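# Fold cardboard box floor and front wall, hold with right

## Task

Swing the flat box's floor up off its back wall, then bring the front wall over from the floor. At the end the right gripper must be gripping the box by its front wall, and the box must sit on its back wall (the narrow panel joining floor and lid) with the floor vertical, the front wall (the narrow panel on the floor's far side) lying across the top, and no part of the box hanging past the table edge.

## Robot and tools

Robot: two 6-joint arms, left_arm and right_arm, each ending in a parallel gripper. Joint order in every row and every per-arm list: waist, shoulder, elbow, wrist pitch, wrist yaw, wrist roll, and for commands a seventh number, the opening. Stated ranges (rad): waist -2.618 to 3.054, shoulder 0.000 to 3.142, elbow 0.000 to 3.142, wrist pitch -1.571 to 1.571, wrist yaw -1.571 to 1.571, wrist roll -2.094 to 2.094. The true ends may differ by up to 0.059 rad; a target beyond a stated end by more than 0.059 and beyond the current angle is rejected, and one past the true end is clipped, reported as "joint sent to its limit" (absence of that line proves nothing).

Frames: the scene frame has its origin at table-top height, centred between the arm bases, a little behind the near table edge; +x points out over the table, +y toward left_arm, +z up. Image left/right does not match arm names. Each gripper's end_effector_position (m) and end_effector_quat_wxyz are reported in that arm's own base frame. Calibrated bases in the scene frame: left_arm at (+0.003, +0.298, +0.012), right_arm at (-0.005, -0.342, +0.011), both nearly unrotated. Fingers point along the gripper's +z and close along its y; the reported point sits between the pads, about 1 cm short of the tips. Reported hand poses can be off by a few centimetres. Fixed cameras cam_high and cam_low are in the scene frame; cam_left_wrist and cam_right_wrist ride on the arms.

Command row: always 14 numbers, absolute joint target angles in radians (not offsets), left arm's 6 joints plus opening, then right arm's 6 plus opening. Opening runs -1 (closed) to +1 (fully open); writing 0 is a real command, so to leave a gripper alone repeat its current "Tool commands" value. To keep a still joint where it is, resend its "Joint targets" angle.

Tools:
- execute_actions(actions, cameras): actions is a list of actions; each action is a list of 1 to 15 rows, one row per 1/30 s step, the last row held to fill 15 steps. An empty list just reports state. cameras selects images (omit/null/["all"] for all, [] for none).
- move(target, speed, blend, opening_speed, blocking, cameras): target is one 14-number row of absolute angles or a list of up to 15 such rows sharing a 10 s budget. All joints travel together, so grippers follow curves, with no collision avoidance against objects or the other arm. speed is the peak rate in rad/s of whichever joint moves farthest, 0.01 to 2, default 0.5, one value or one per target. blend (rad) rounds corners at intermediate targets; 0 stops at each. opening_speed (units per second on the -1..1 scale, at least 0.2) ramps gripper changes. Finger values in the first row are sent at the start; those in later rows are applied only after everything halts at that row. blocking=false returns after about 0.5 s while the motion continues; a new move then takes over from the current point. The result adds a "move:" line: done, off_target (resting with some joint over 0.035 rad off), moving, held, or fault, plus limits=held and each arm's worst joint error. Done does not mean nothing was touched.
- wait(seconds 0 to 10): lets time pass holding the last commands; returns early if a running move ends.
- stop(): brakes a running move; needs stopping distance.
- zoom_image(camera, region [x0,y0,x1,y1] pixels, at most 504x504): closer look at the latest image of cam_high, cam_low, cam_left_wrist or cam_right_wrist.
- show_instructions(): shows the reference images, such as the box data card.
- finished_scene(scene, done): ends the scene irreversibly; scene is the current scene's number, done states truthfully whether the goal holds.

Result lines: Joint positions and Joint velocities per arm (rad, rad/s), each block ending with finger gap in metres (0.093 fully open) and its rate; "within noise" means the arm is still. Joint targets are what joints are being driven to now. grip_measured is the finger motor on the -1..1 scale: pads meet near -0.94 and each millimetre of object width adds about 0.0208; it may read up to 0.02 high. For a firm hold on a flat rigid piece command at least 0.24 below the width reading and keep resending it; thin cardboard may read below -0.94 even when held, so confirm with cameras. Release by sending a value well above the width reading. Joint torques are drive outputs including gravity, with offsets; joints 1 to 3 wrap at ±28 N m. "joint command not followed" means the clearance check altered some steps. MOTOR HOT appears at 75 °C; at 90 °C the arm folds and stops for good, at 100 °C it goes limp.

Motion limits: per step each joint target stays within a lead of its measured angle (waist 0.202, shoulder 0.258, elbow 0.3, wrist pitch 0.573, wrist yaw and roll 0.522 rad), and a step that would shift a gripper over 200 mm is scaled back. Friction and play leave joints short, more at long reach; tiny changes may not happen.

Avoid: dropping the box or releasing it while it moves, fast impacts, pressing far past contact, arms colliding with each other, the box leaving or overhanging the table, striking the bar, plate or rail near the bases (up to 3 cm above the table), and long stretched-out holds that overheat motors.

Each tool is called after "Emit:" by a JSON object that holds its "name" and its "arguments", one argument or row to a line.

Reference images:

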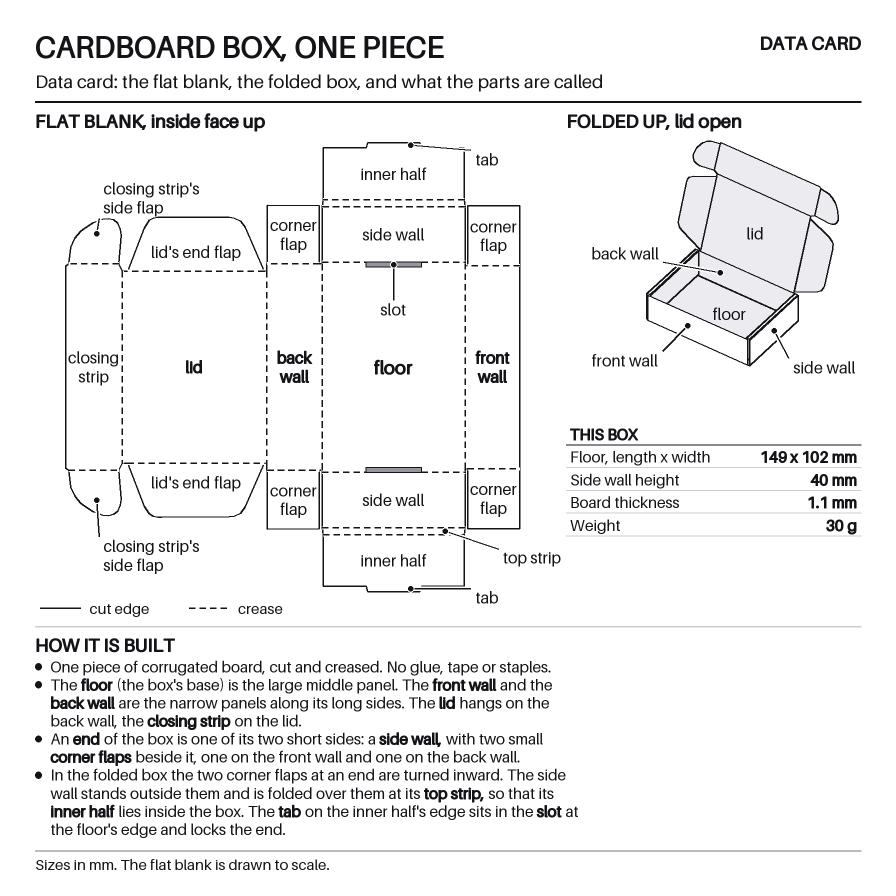

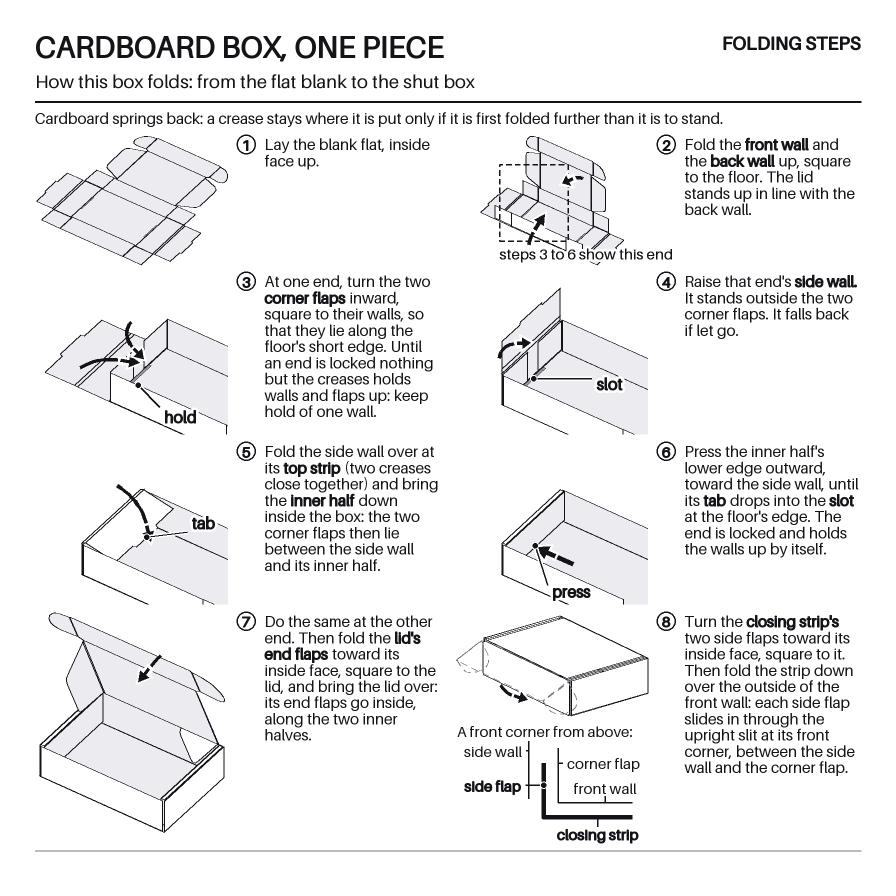

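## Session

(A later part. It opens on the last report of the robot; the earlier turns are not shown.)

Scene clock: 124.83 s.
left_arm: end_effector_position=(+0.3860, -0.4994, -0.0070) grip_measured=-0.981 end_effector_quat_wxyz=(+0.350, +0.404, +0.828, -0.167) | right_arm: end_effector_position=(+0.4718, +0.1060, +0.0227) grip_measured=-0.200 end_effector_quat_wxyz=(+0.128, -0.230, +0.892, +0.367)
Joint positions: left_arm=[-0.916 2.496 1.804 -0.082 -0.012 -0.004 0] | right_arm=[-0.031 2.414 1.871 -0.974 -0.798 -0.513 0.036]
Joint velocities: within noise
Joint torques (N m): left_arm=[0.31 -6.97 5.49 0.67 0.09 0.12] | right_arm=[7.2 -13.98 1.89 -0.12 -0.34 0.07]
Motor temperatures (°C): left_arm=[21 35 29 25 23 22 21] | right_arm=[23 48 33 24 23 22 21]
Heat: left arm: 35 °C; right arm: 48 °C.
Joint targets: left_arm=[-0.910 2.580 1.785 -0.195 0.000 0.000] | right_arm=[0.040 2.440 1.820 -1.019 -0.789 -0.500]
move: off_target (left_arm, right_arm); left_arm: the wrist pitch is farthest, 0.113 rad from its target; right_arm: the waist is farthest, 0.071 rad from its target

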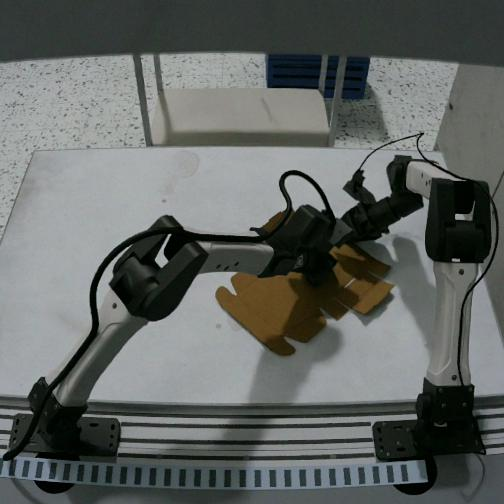

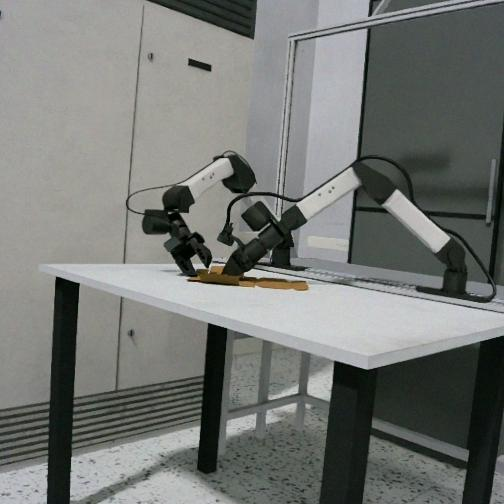

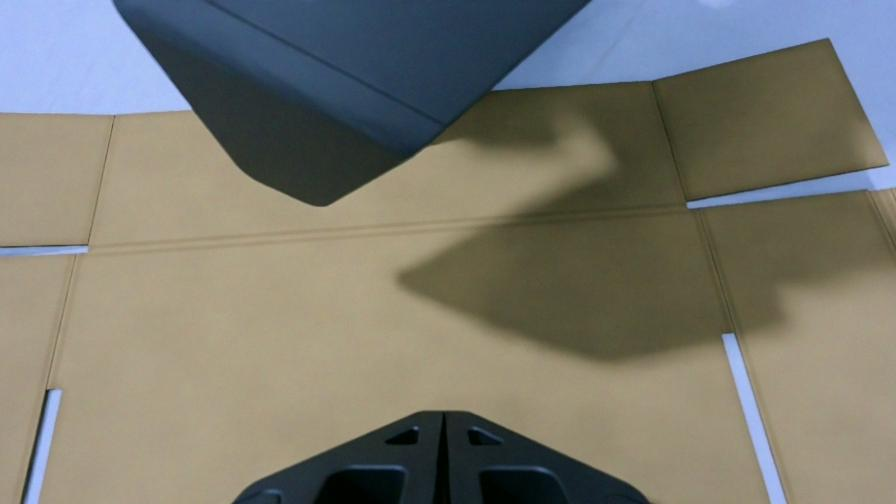

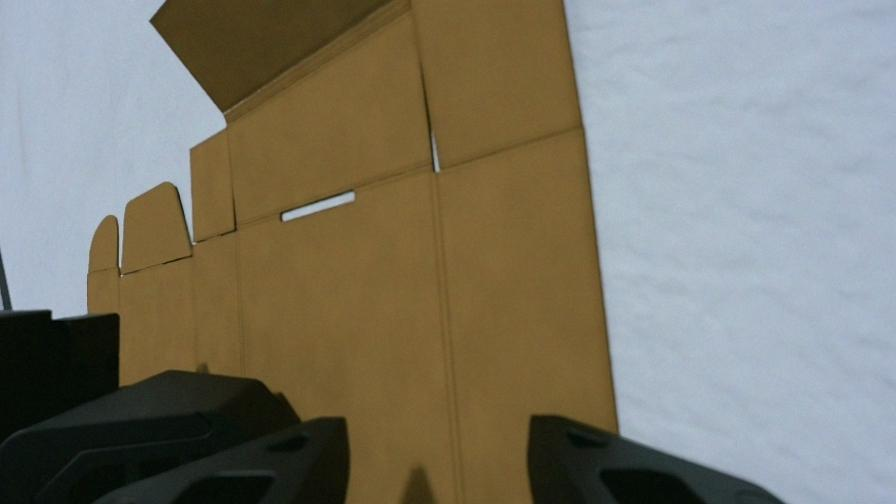

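Emit:
{"name": "move", "arguments": {
  "target": [-0.91,2.58,1.785,-0.195,0,0,-1,0.0,2.35,1.85,-1.02,-0.79,-0.5,-0.2],
  "speed": 0.15
}}

Scene clock: 129.07 s.
left_arm: end_effector_position=(+0.3860, -0.4994, -0.0070) grip_measured=-0.981 end_effector_quat_wxyz=(+0.350, +0.404, +0.828, -0.167) | right_arm: end_effector_position=(+0.4662, +0.1147, +0.0258) grip_measured=-0.200 end_effector_quat_wxyz=(+0.117, -0.232, +0.893, +0.368)
Joint positions: left_arm=[-0.916 2.496 1.804 -0.082 -0.012 -0.004 0] | right_arm=[-0.011 2.403 1.868 -0.992 -0.792 -0.502 0.036]
Joint velocities: within noise
Joint torques (N m): left_arm=[0.36 -6.87 5.57 0.67 0.11 0.12] | right_arm=[1.72 -22.05 4.45 -0.06 -0.4 0.06]
Motor temperatures (°C): left_arm=[21 35 29 24 23 22 21] | right_arm=[23 48 32 24 23 22 21]
Heat: left arm: 35 °C; right arm: 48 °C.
Joint targets: left_arm=[-0.910 2.580 1.785 -0.195 0.000 0.000] | right_arm=[0.001 2.349 1.850 -1.029 -0.790 -0.490]
move: off_target (left_arm, right_arm); left_arm: the wrist pitch is farthest, 0.113 rad from its target; right_arm: the shoulder is farthest, 0.053 rad from its target

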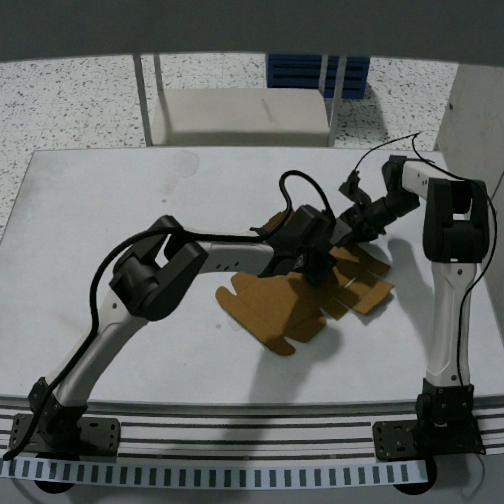

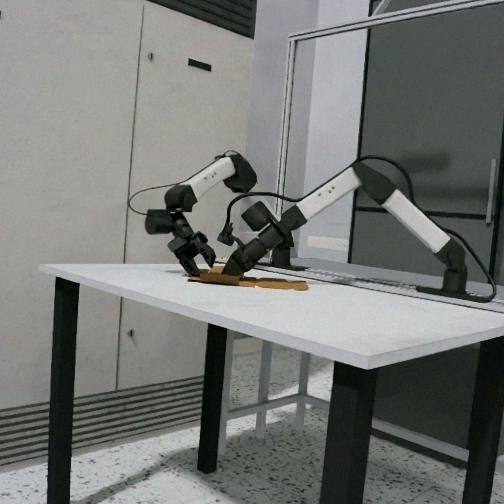

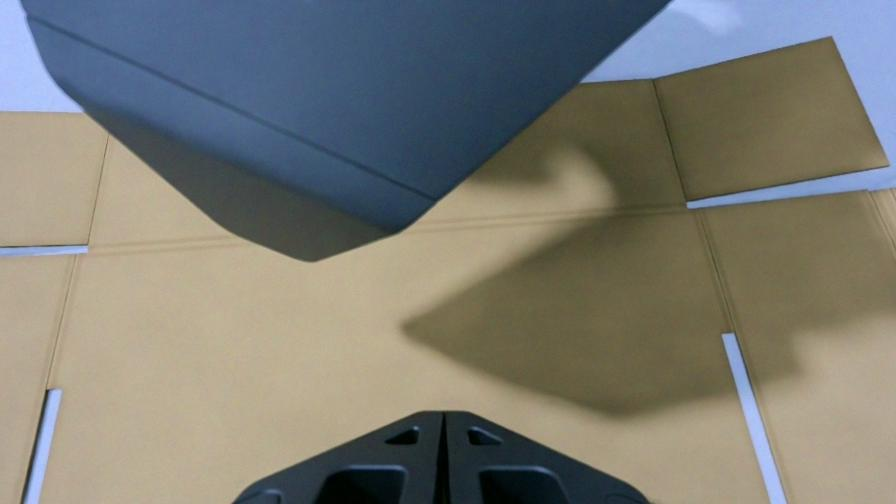

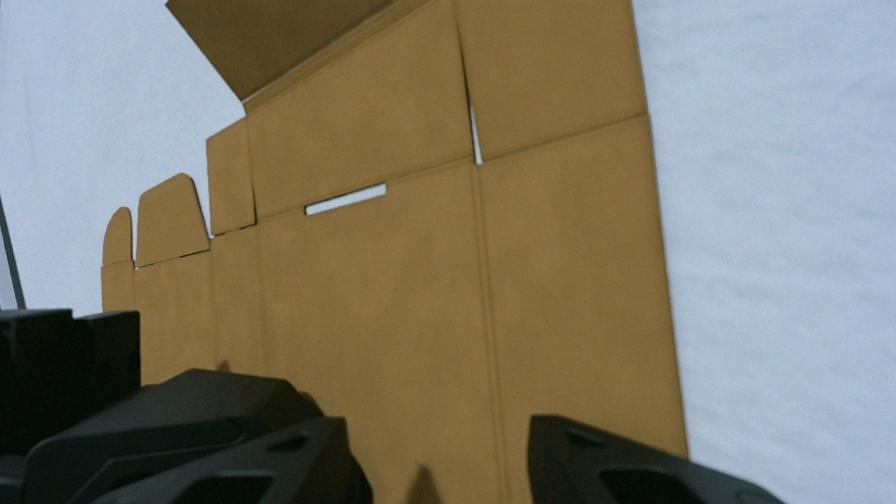

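Emit:
{"name": "move", "arguments": {
  "target": [-0.91,2.58,1.785,-0.195,0,0,-1,-0.08,2.25,1.9,-1.05,-0.76,-0.5,-0.2],
  "speed": 0.3,
  "cameras": ["cam_low","cam_left_wrist","cam_right_wrist"]
}}

Emit:
{"name": "zoom_image", "arguments": {
  "camera": "cam_low",
  "region": [170, 240, 330, 310]
}}

Emit:
{"name": "zoom_image", "arguments": {
  "camera": "cam_left_wrist",
  "region": [480, 0, 896, 260]
}}

Scene clock: 132.73 s.
left_arm: end_effector_position=(+0.3860, -0.4994, -0.0070) grip_measured=-0.981 end_effector_quat_wxyz=(+0.350, +0.404, +0.828, -0.167) | right_arm: end_effector_position=(+0.4783, +0.0764, +0.0756) grip_measured=-0.200 end_effector_quat_wxyz=(+0.171, -0.214, +0.897, +0.346)
Joint positions: left_arm=[-0.916 2.496 1.804 -0.082 -0.012 -0.004 0] | right_arm=[-0.089 2.296 1.88 -1.02 -0.783 -0.502 0.036]
Joint velocities: within noise
Joint torques (N m): left_arm=[0.4 -6.9 5.5 0.66 0.11 0.14] | right_arm=[1.35 -20.72 7.69 0.2 -0.25 -0.02]
Motor temperatures (°C): left_arm=[21 35 29 24 23 22 21] | right_arm=[23 51 32 24 23 22 21]
Heat: left arm: 35 °C; right arm: 51 °C.
Joint targets: left_arm=[-0.910 2.580 1.785 -0.195 0.000 0.000] | right_arm=[-0.081 2.250 1.900 -1.050 -0.761 -0.500]
move: off_target (left_arm, right_arm); left_arm: the wrist pitch is farthest, 0.113 rad from its target; right_arm: the shoulder is farthest, 0.046 rad from its target
Images, in order (width x height): cam_low 504x504, cam_left_wrist 896x504, cam_right_wrist 896x504.

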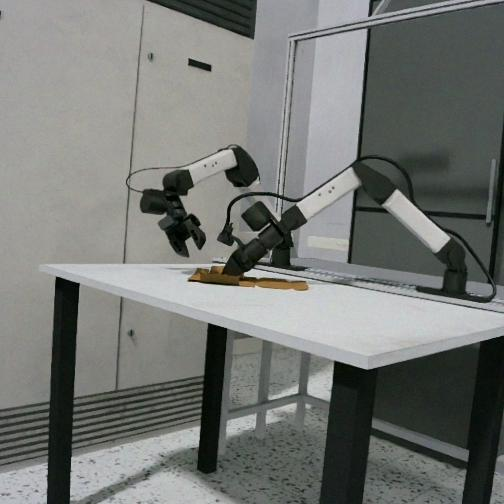

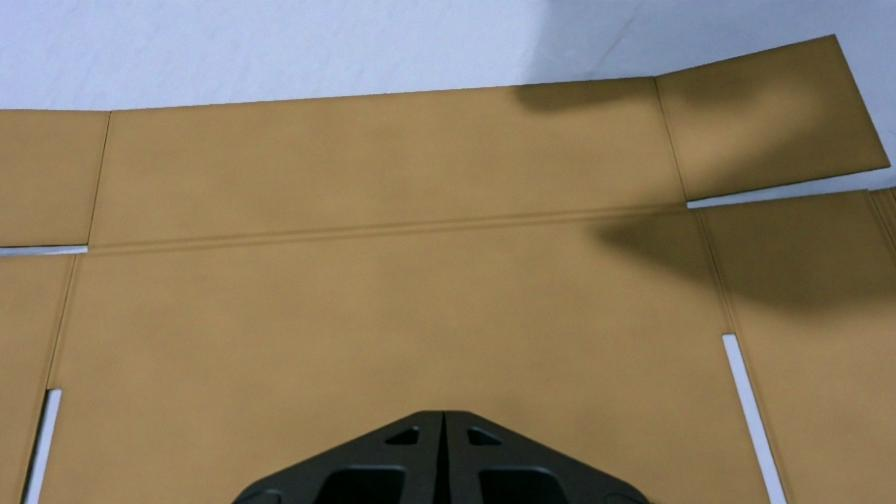

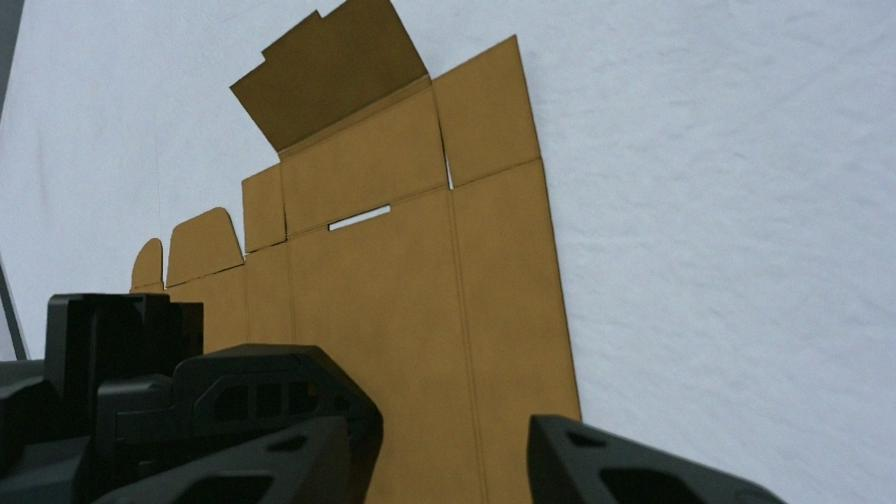

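Scaled by 3.150 from the camera's 504x504 image, which has a finer 720x720 frame.

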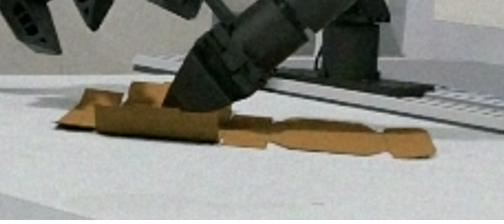

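Scaled by 1.212 from the camera's 896x504 image, which has a finer 1280x720 frame.

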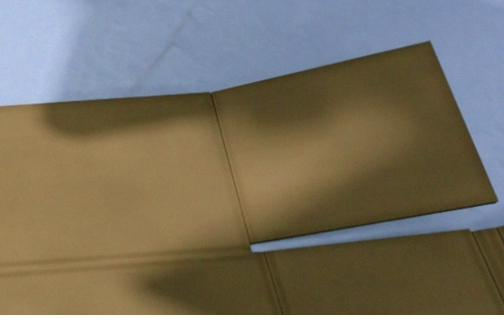

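Emit:
{"name": "move", "arguments": {
  "target": [-0.91,2.58,1.785,-0.195,0,0,-1,-0.306,1.528,0.761,-0.247,-0.818,0.443,-0.2],
  "speed": 0.6
}}

Scene clock: 142.90 s.
left_arm: end_effector_position=(+0.3860, -0.4994, -0.0070) grip_measured=-0.981 end_effector_quat_wxyz=(+0.350, +0.404, +0.828, -0.167) | right_arm: end_effector_position=(+0.3495, +0.0174, +0.0801) grip_measured=-0.200 end_effector_quat_wxyz=(+0.213, +0.226, +0.867, +0.389)
Joint positions: left_arm=[-0.916 2.496 1.804 -0.082 -0.012 -0.004 0] | right_arm=[-0.301 1.561 0.774 -0.262 -0.795 0.432 0.036]
Joint velocities: within noise
Joint torques (N m): left_arm=[0.36 -6.97 5.44 0.67 0.1 0.11] | right_arm=[0.12 -11.58 4.98 1.4 -0.55 0.04]
Motor temperatures (°C): left_arm=[21 35 29 24 23 22 21] | right_arm=[23 54 33 24 23 22 21]
Heat: left arm: 35 °C; right arm: 54 °C.
Joint targets: left_arm=[-0.910 2.580 1.785 -0.195 0.000 0.000] | right_arm=[-0.306 1.528 0.761 -0.248 -0.818 0.444]
move: off_target (left_arm); left_arm: the wrist pitch is farthest, 0.113 rad from its target

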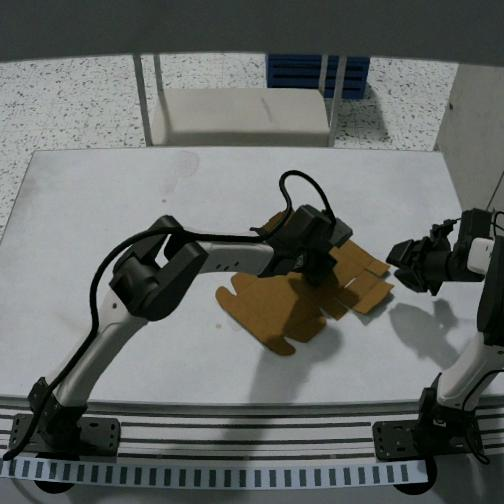

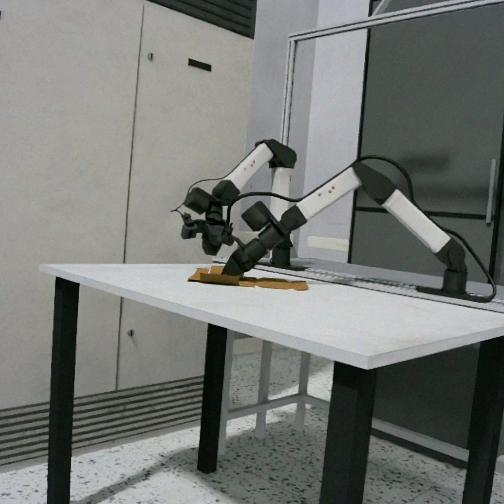

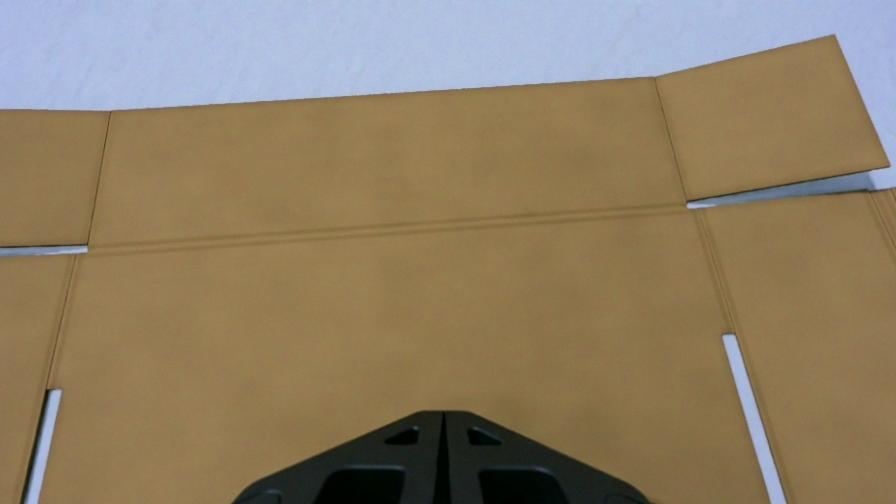

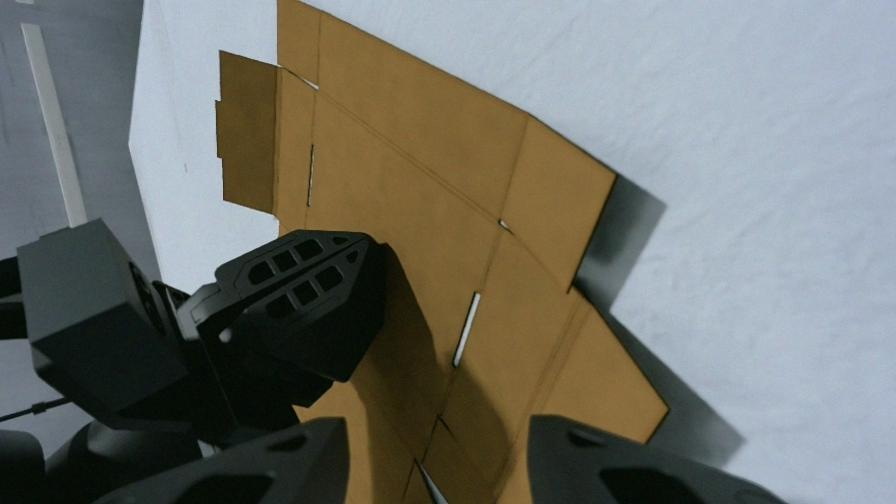

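Emit:
{"name": "move", "arguments": {
  "target": [-0.91,2.56,1.785,-0.195,0,0,-1,-0.306,1.61,0.673,-0.051,-0.818,0.443,-0.2],
  "speed": 0.25,
  "cameras": ["cam_high","cam_right_wrist"]
}}

Scene clock: 147.20 s.
left_arm: end_effector_position=(+0.3860, -0.4994, -0.0070) grip_measured=-0.981 end_effector_quat_wxyz=(+0.350, +0.404, +0.828, -0.167) | right_arm: end_effector_position=(+0.3525, +0.0165, +0.0629) grip_measured=-0.200 end_effector_quat_wxyz=(+0.247, +0.209, +0.864, +0.387)
Joint positions: left_arm=[-0.916 2.496 1.804 -0.082 -0.012 -0.004 0] | right_arm=[-0.301 1.591 0.685 -0.067 -0.795 0.432 0.036]
Joint velocities: within noise
Joint torques (N m): left_arm=[0.39 -8.77 5.5 0.67 0.1 0.14] | right_arm=[0.08 -6.42 4.71 1.52 -0.54 0.03]
Motor temperatures (°C): left_arm=[21 35 29 24 23 22 21] | right_arm=[22 52 33 24 23 22 21]
Heat: left arm: 35 °C; right arm: 52 °C.
Joint targets: left_arm=[-0.910 2.560 1.785 -0.195 0.000 0.000] | right_arm=[-0.306 1.609 0.672 -0.051 -0.817 0.442]
move: off_target (left_arm); left_arm: the wrist pitch is farthest, 0.113 rad from its target
Images, in order (width x height): cam_high 504x504, cam_right_wrist 896x504.

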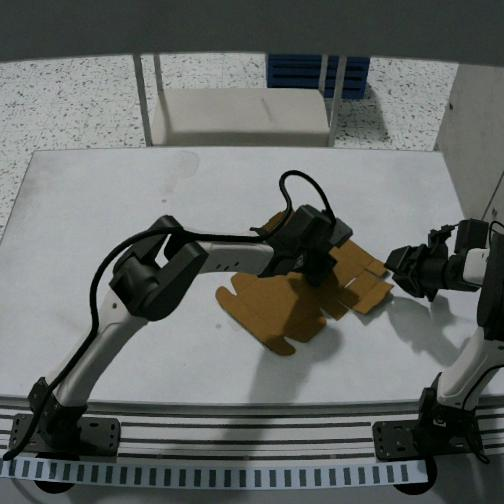

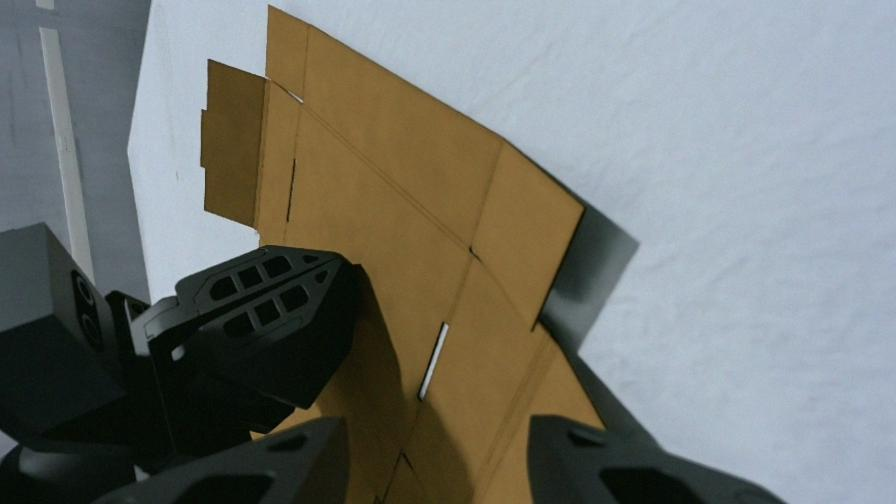

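Emit:
{"name": "move", "arguments": {
  "target": [-0.91,2.56,1.785,-0.195,0,0,-1,-0.306,1.73,0.649,0.024,-0.818,0.443,-0.2],
  "speed": 0.2,
  "cameras": ["cam_left_wrist","cam_right_wrist"]
}}

Scene clock: 151.50 s.
left_arm: end_effector_position=(+0.3860, -0.4994, -0.0070) grip_measured=-0.981 end_effector_quat_wxyz=(+0.350, +0.404, +0.828, -0.167) | right_arm: end_effector_position=(+0.3498, +0.0174, +0.0307) grip_measured=-0.200 end_effector_quat_wxyz=(+0.218, +0.224, +0.865, +0.392)
Joint positions: left_arm=[-0.916 2.496 1.804 -0.082 -0.012 -0.004 0] | right_arm=[-0.304 1.703 0.667 0 -0.804 0.434 0.036]
Joint velocities: within noise
Joint torques (N m): left_arm=[0.35 -8.75 5.57 0.7 0.09 0.1] | right_arm=[0.32 -6 3.85 1.52 -0.48 0.03]
Motor temperatures (°C): left_arm=[21 35 29 24 23 22 21] | right_arm=[22 51 33 25 23 22 21]
Heat: left arm: 35 °C; right arm: 51 °C.
Joint targets: left_arm=[-0.910 2.560 1.785 -0.195 0.000 0.000] | right_arm=[-0.307 1.731 0.650 0.024 -0.819 0.443]
move: off_target (left_arm); left_arm: the wrist pitch is farthest, 0.113 rad from its target
Images, in order (width x height): cam_left_wrist 896x504, cam_right_wrist 896x504.

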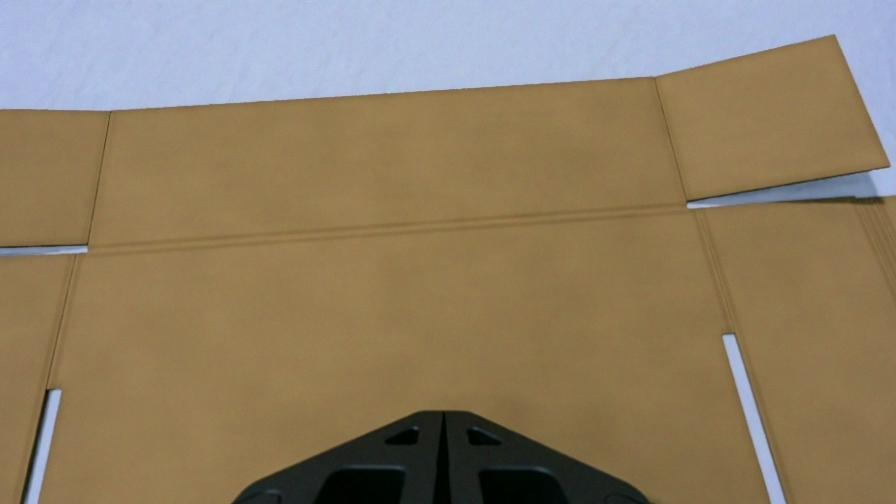

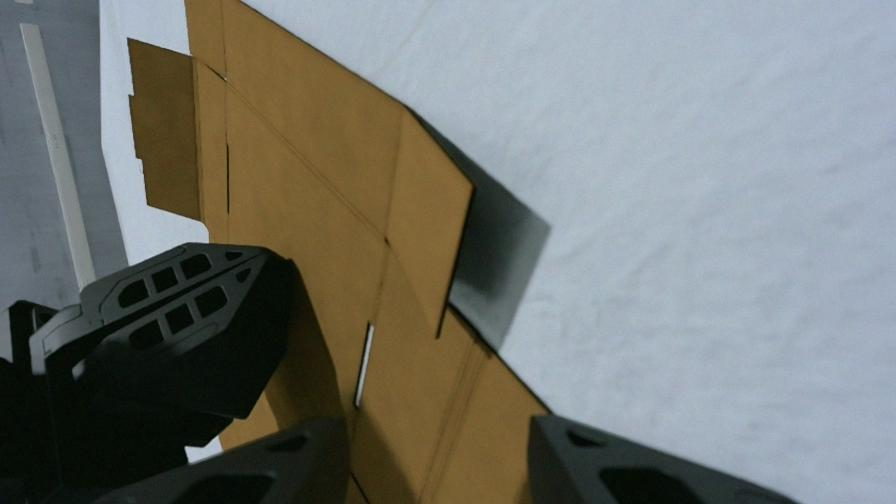

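Emit:
{"name": "move", "arguments": {
  "target": [-0.91,2.56,1.785,-0.195,0,0,-1,-0.3565,1.825,0.726,0.021,-0.843,0.38,-0.2],
  "speed": 0.15,
  "cameras": ["cam_left_wrist","cam_right_wrist"]
}}

Scene clock: 155.10 s.
left_arm: end_effector_position=(+0.3860, -0.4994, -0.0070) grip_measured=-0.981 end_effector_quat_wxyz=(+0.350, +0.404, +0.828, -0.167) | right_arm: end_effector_position=(+0.3567, +0.0142, +0.0322) grip_measured=-0.200 end_effector_quat_wxyz=(+0.209, +0.221, +0.845, +0.439)
Joint positions: left_arm=[-0.916 2.496 1.804 -0.082 -0.012 -0.004 0] | right_arm=[-0.345 1.78 0.71 0.009 -0.922 0.423 0.036]
Joint velocities: within noise
Joint torques (N m): left_arm=[0.29 -8.77 5.48 0.66 0.12 0.11] | right_arm=[-0.05 -5.03 6.2 1.32 0.38 -0.42]
Motor temperatures (°C): left_arm=[21 35 29 24 23 22 21] | right_arm=[22 50 33 25 23 22 21]
Heat: left arm: 35 °C; right arm: 50 °C.
Joint targets: left_arm=[-0.910 2.560 1.785 -0.195 0.000 0.000] | right_arm=[-0.352 1.824 0.726 0.022 -0.851 0.380]
move: off_target (left_arm, right_arm); left_arm: the wrist pitch is farthest, 0.113 rad from its target; right_arm: the wrist yaw is farthest, 0.079 rad from its target
Images, in order (width x height): cam_left_wrist 896x504, cam_right_wrist 896x504.

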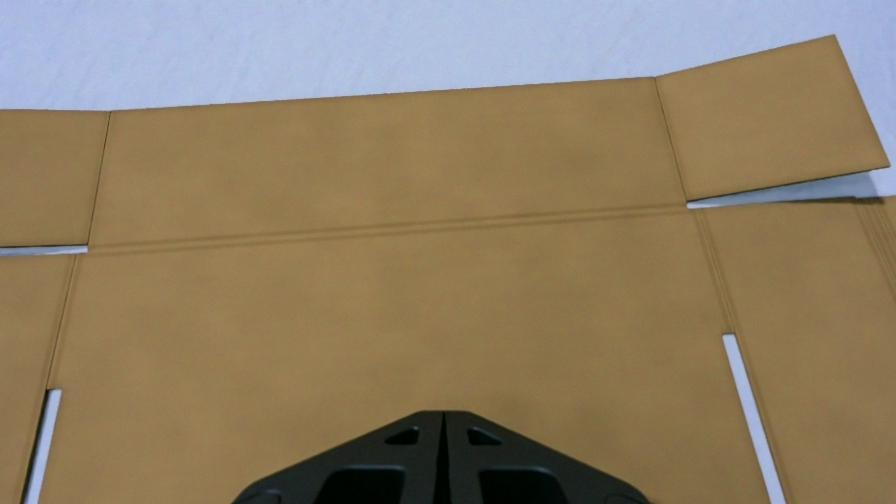

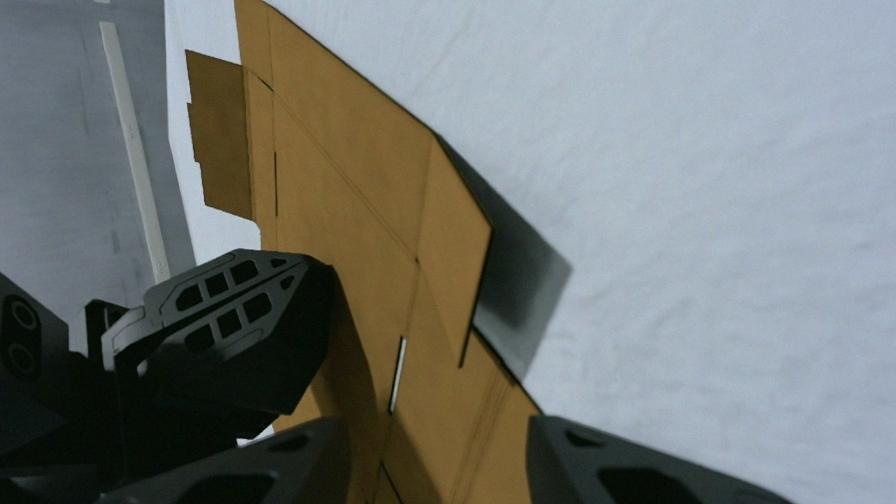

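Emit:
{"name": "move", "arguments": {
  "target": [
    [-0.91,2.56,1.785,-0.195,0,0,-1,-0.33,1.70,0.71,0.0,-0.85,0.40,-0.2],
    [-0.91,2.56,1.785,-0.195,0,0,-1,-0.385,1.74,0.726,0.021,-0.86,0.37,-0.2]
  ],
  "speed": 0.25,
  "cameras": ["cam_low","cam_right_wrist"]
}}

Emit:
{"name": "zoom_image", "arguments": {
  "camera": "cam_low",
  "region": [170, 200, 330, 310]
}}

Scene clock: 157.93 s.
left_arm: end_effector_position=(+0.3860, -0.4994, -0.0070) grip_measured=-0.981 end_effector_quat_wxyz=(+0.350, +0.404, +0.828, -0.167) | right_arm: end_effector_position=(+0.3613, -0.0089, +0.0396) grip_measured=-0.200 end_effector_quat_wxyz=(+0.249, +0.221, +0.852, +0.404)
Joint positions: left_arm=[-0.916 2.496 1.804 -0.082 -0.012 -0.004 0] | right_arm=[-0.388 1.737 0.71 0.009 -0.869 0.381 0.036]
Joint velocities: within noise
Joint torques (N m): left_arm=[0.36 -8.76 5.5 0.68 0.08 0.13] | right_arm=[0.47 -8.85 6.45 1.39 -0.17 -0.14]
Motor temperatures (°C): left_arm=[21 36 29 24 23 22 21] | right_arm=[22 49 33 25 23 22 21]
Heat: left arm: 36 °C; right arm: 49 °C.
Joint targets: left_arm=[-0.910 2.560 1.785 -0.195 0.000 0.000] | right_arm=[-0.389 1.741 0.726 0.021 -0.851 0.370]
move: off_target (left_arm); left_arm: the wrist pitch is farthest, 0.113 rad from its target
Images, in order (width x height): cam_low 504x504, cam_right_wrist 896x504.

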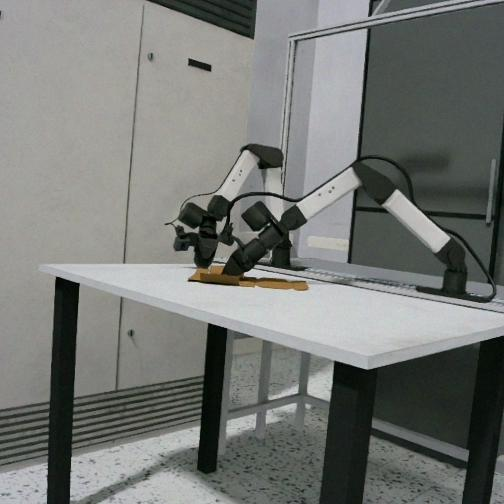

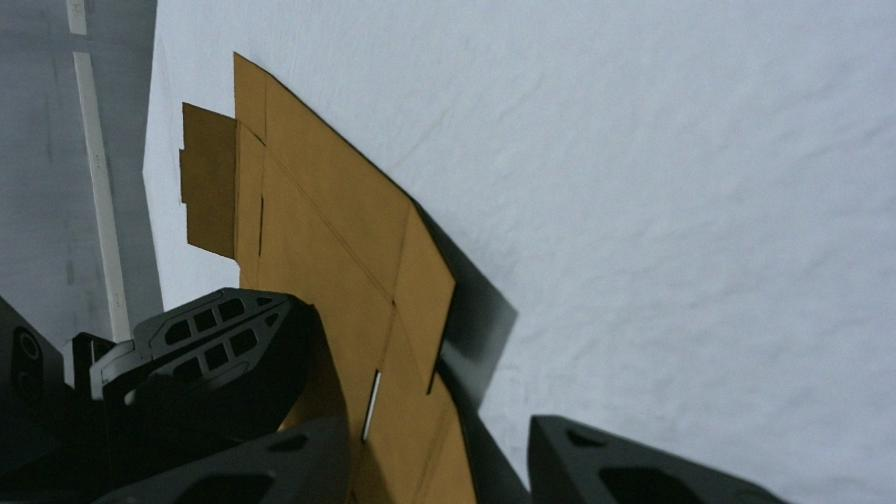

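Scaled by 3.150 from the camera's 504x504 image, which has a finer 720x720 frame.

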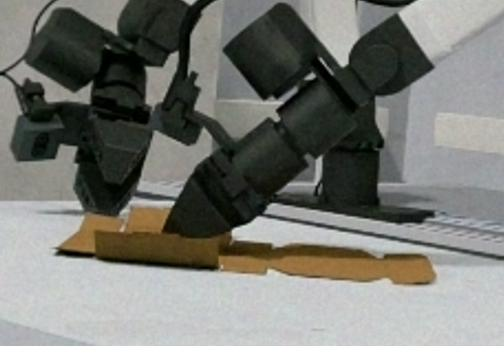

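Emit:
{"name": "move", "arguments": {
  "target": [
    [-0.91,2.56,1.785,-0.195,0,0,-1,-0.385,1.81,0.726,0.021,-0.86,0.37,-0.2],
    [-0.91,2.56,1.785,-0.195,0,0,-1,-0.29,1.87,0.80,0.07,-0.81,0.46,-0.2]
  ],
  "speed": 0.15,
  "cameras": ["cam_left_wrist","cam_right_wrist"]
}}

Emit:
{"name": "zoom_image", "arguments": {
  "camera": "cam_right_wrist",
  "region": [330, 150, 670, 490]
}}

Scene clock: 162.37 s.
left_arm: end_effector_position=(+0.3860, -0.4994, -0.0070) grip_measured=-0.981 end_effector_quat_wxyz=(+0.350, +0.404, +0.828, -0.167) | right_arm: end_effector_position=(+0.3871, +0.0119, +0.0338) grip_measured=-0.200 end_effector_quat_wxyz=(+0.233, +0.210, +0.853, +0.416)
Joint positions: left_arm=[-0.916 2.496 1.804 -0.082 -0.012 -0.004 0] | right_arm=[-0.304 1.832 0.79 0.06 -0.856 0.454 0.036]
Joint velocities: within noise
Joint torques (N m): left_arm=[0.36 -8.79 5.49 0.66 0.1 0.13] | right_arm=[1.87 -6.41 5.97 1.45 0.12 0.01]
Motor temperatures (°C): left_arm=[21 36 29 24 23 22 21] | right_arm=[22 49 33 26 23 22 21]
Heat: left arm: 36 °C; right arm: 49 °C.
Joint targets: left_arm=[-0.910 2.560 1.785 -0.195 0.000 0.000] | right_arm=[-0.290 1.871 0.800 0.071 -0.810 0.460]
move: off_target (left_arm, right_arm); left_arm: the wrist pitch is farthest, 0.113 rad from its target; right_arm: the wrist yaw is farthest, 0.046 rad from its target
Images, in order (width x height): cam_left_wrist 896x504, cam_right_wrist 896x504.

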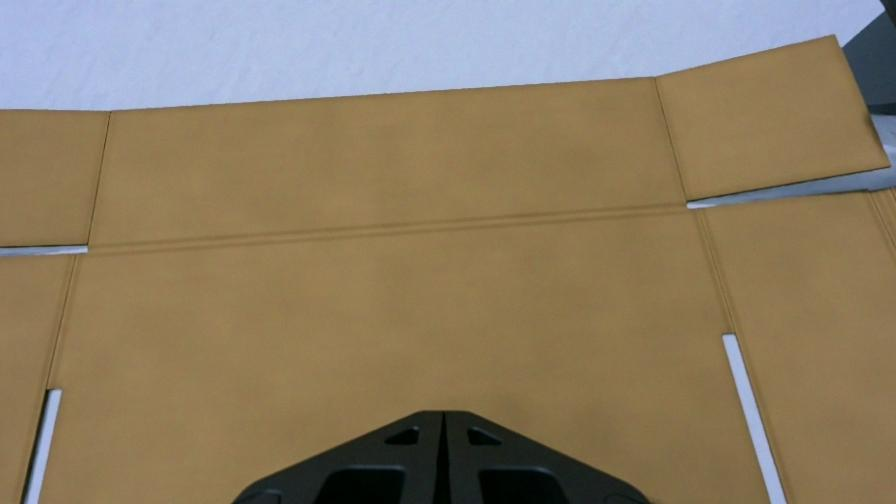

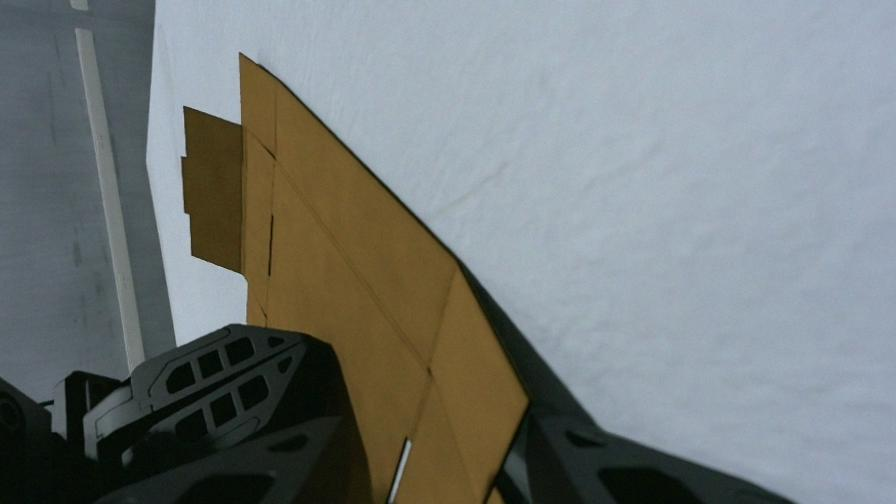

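Scaled by 1.482 from the camera's 896x504 image, which has a finer 1280x720 frame.

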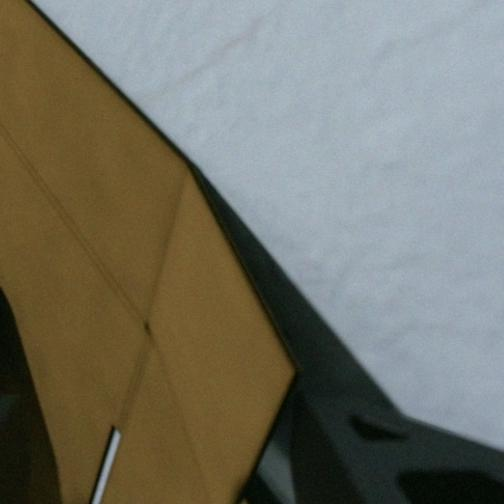

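Emit:
{"name": "move", "arguments": {
  "target": [
    [-0.91,2.56,1.785,-0.195,0,0,-1,-0.193,1.945,0.8885,0.1255,-0.753,0.574,-0.2]
  ],
  "speed": 0.12
}}

Scene clock: 164.33 s.
left_arm: end_effector_position=(+0.3862, -0.4996, -0.0074) grip_measured=-0.981 end_effector_quat_wxyz=(+0.351, +0.404, +0.828, -0.168) | right_arm: end_effector_position=(+0.4174, +0.0324, +0.0348) grip_measured=-0.200 end_effector_quat_wxyz=(+0.228, +0.218, +0.854, +0.415)
Joint positions: left_arm=[-0.916 2.497 1.804 -0.079 -0.012 -0.004 0] | right_arm=[-0.215 1.897 0.877 0.106 -0.799 0.57 0.036]
Joint velocities: within noise
Joint torques (N m): left_arm=[0.43 -8.76 5.48 0.66 0.1 0.11] | right_arm=[2.69 -6.46 6.27 1.65 0.18 -0.02]
Motor temperatures (°C): left_arm=[21 36 29 24 23 22 21] | right_arm=[22 48 33 26 23 22 21]
Heat: left arm: 36 °C; right arm: 48 °C.
Joint targets: left_arm=[-0.910 2.562 1.785 -0.195 0.000 0.000] | right_arm=[-0.192 1.944 0.889 0.126 -0.754 0.574]
move: off_target (left_arm, right_arm); left_arm: the wrist pitch is farthest, 0.116 rad from its target; right_arm: the shoulder is farthest, 0.048 rad from its target

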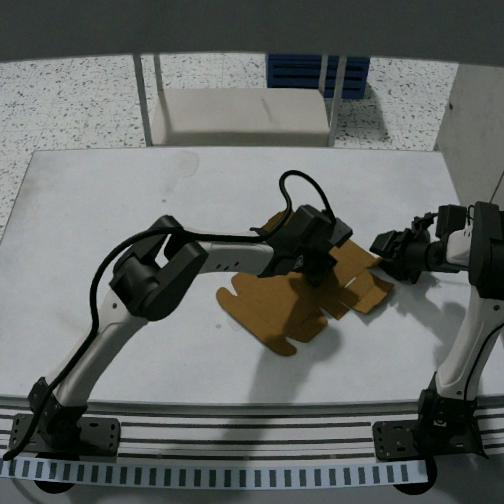

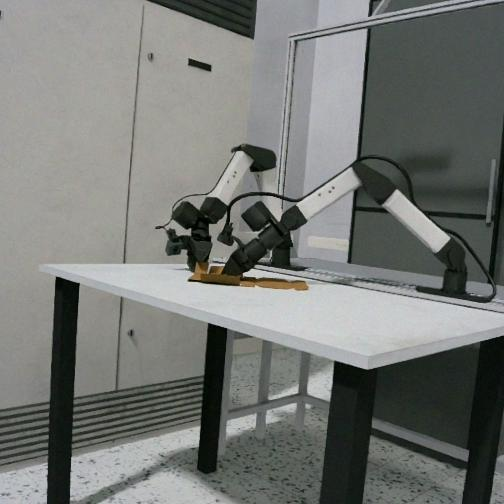

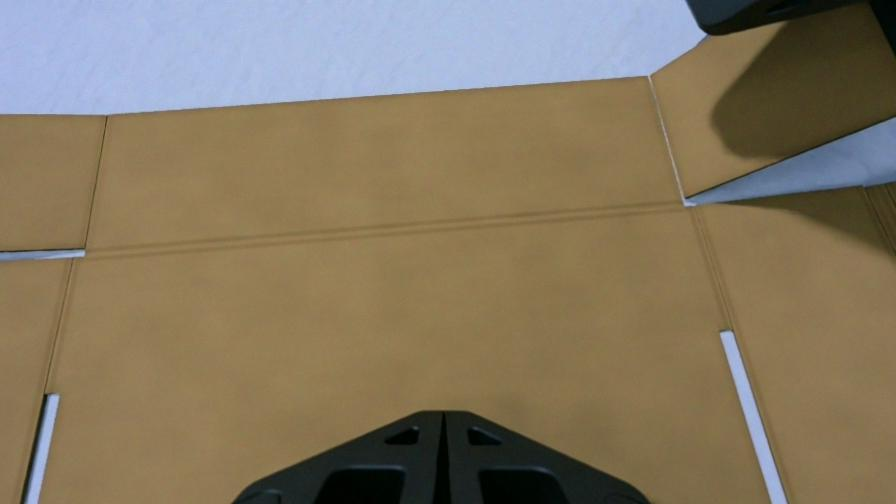

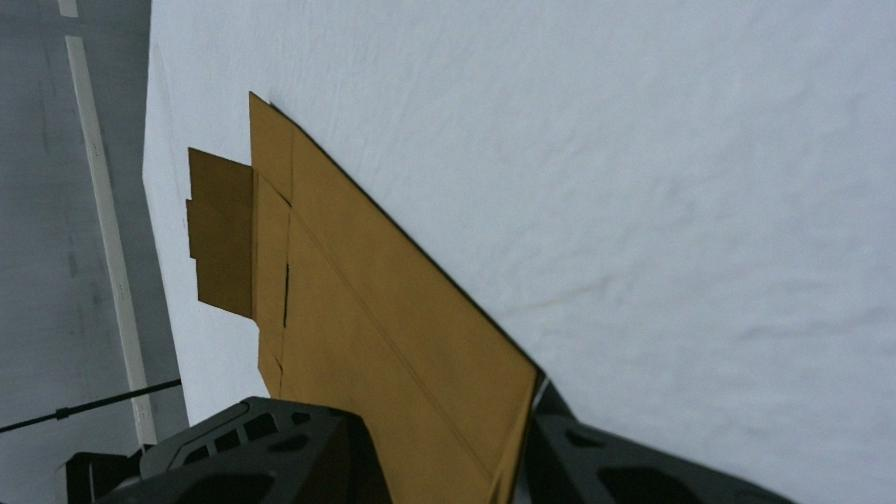

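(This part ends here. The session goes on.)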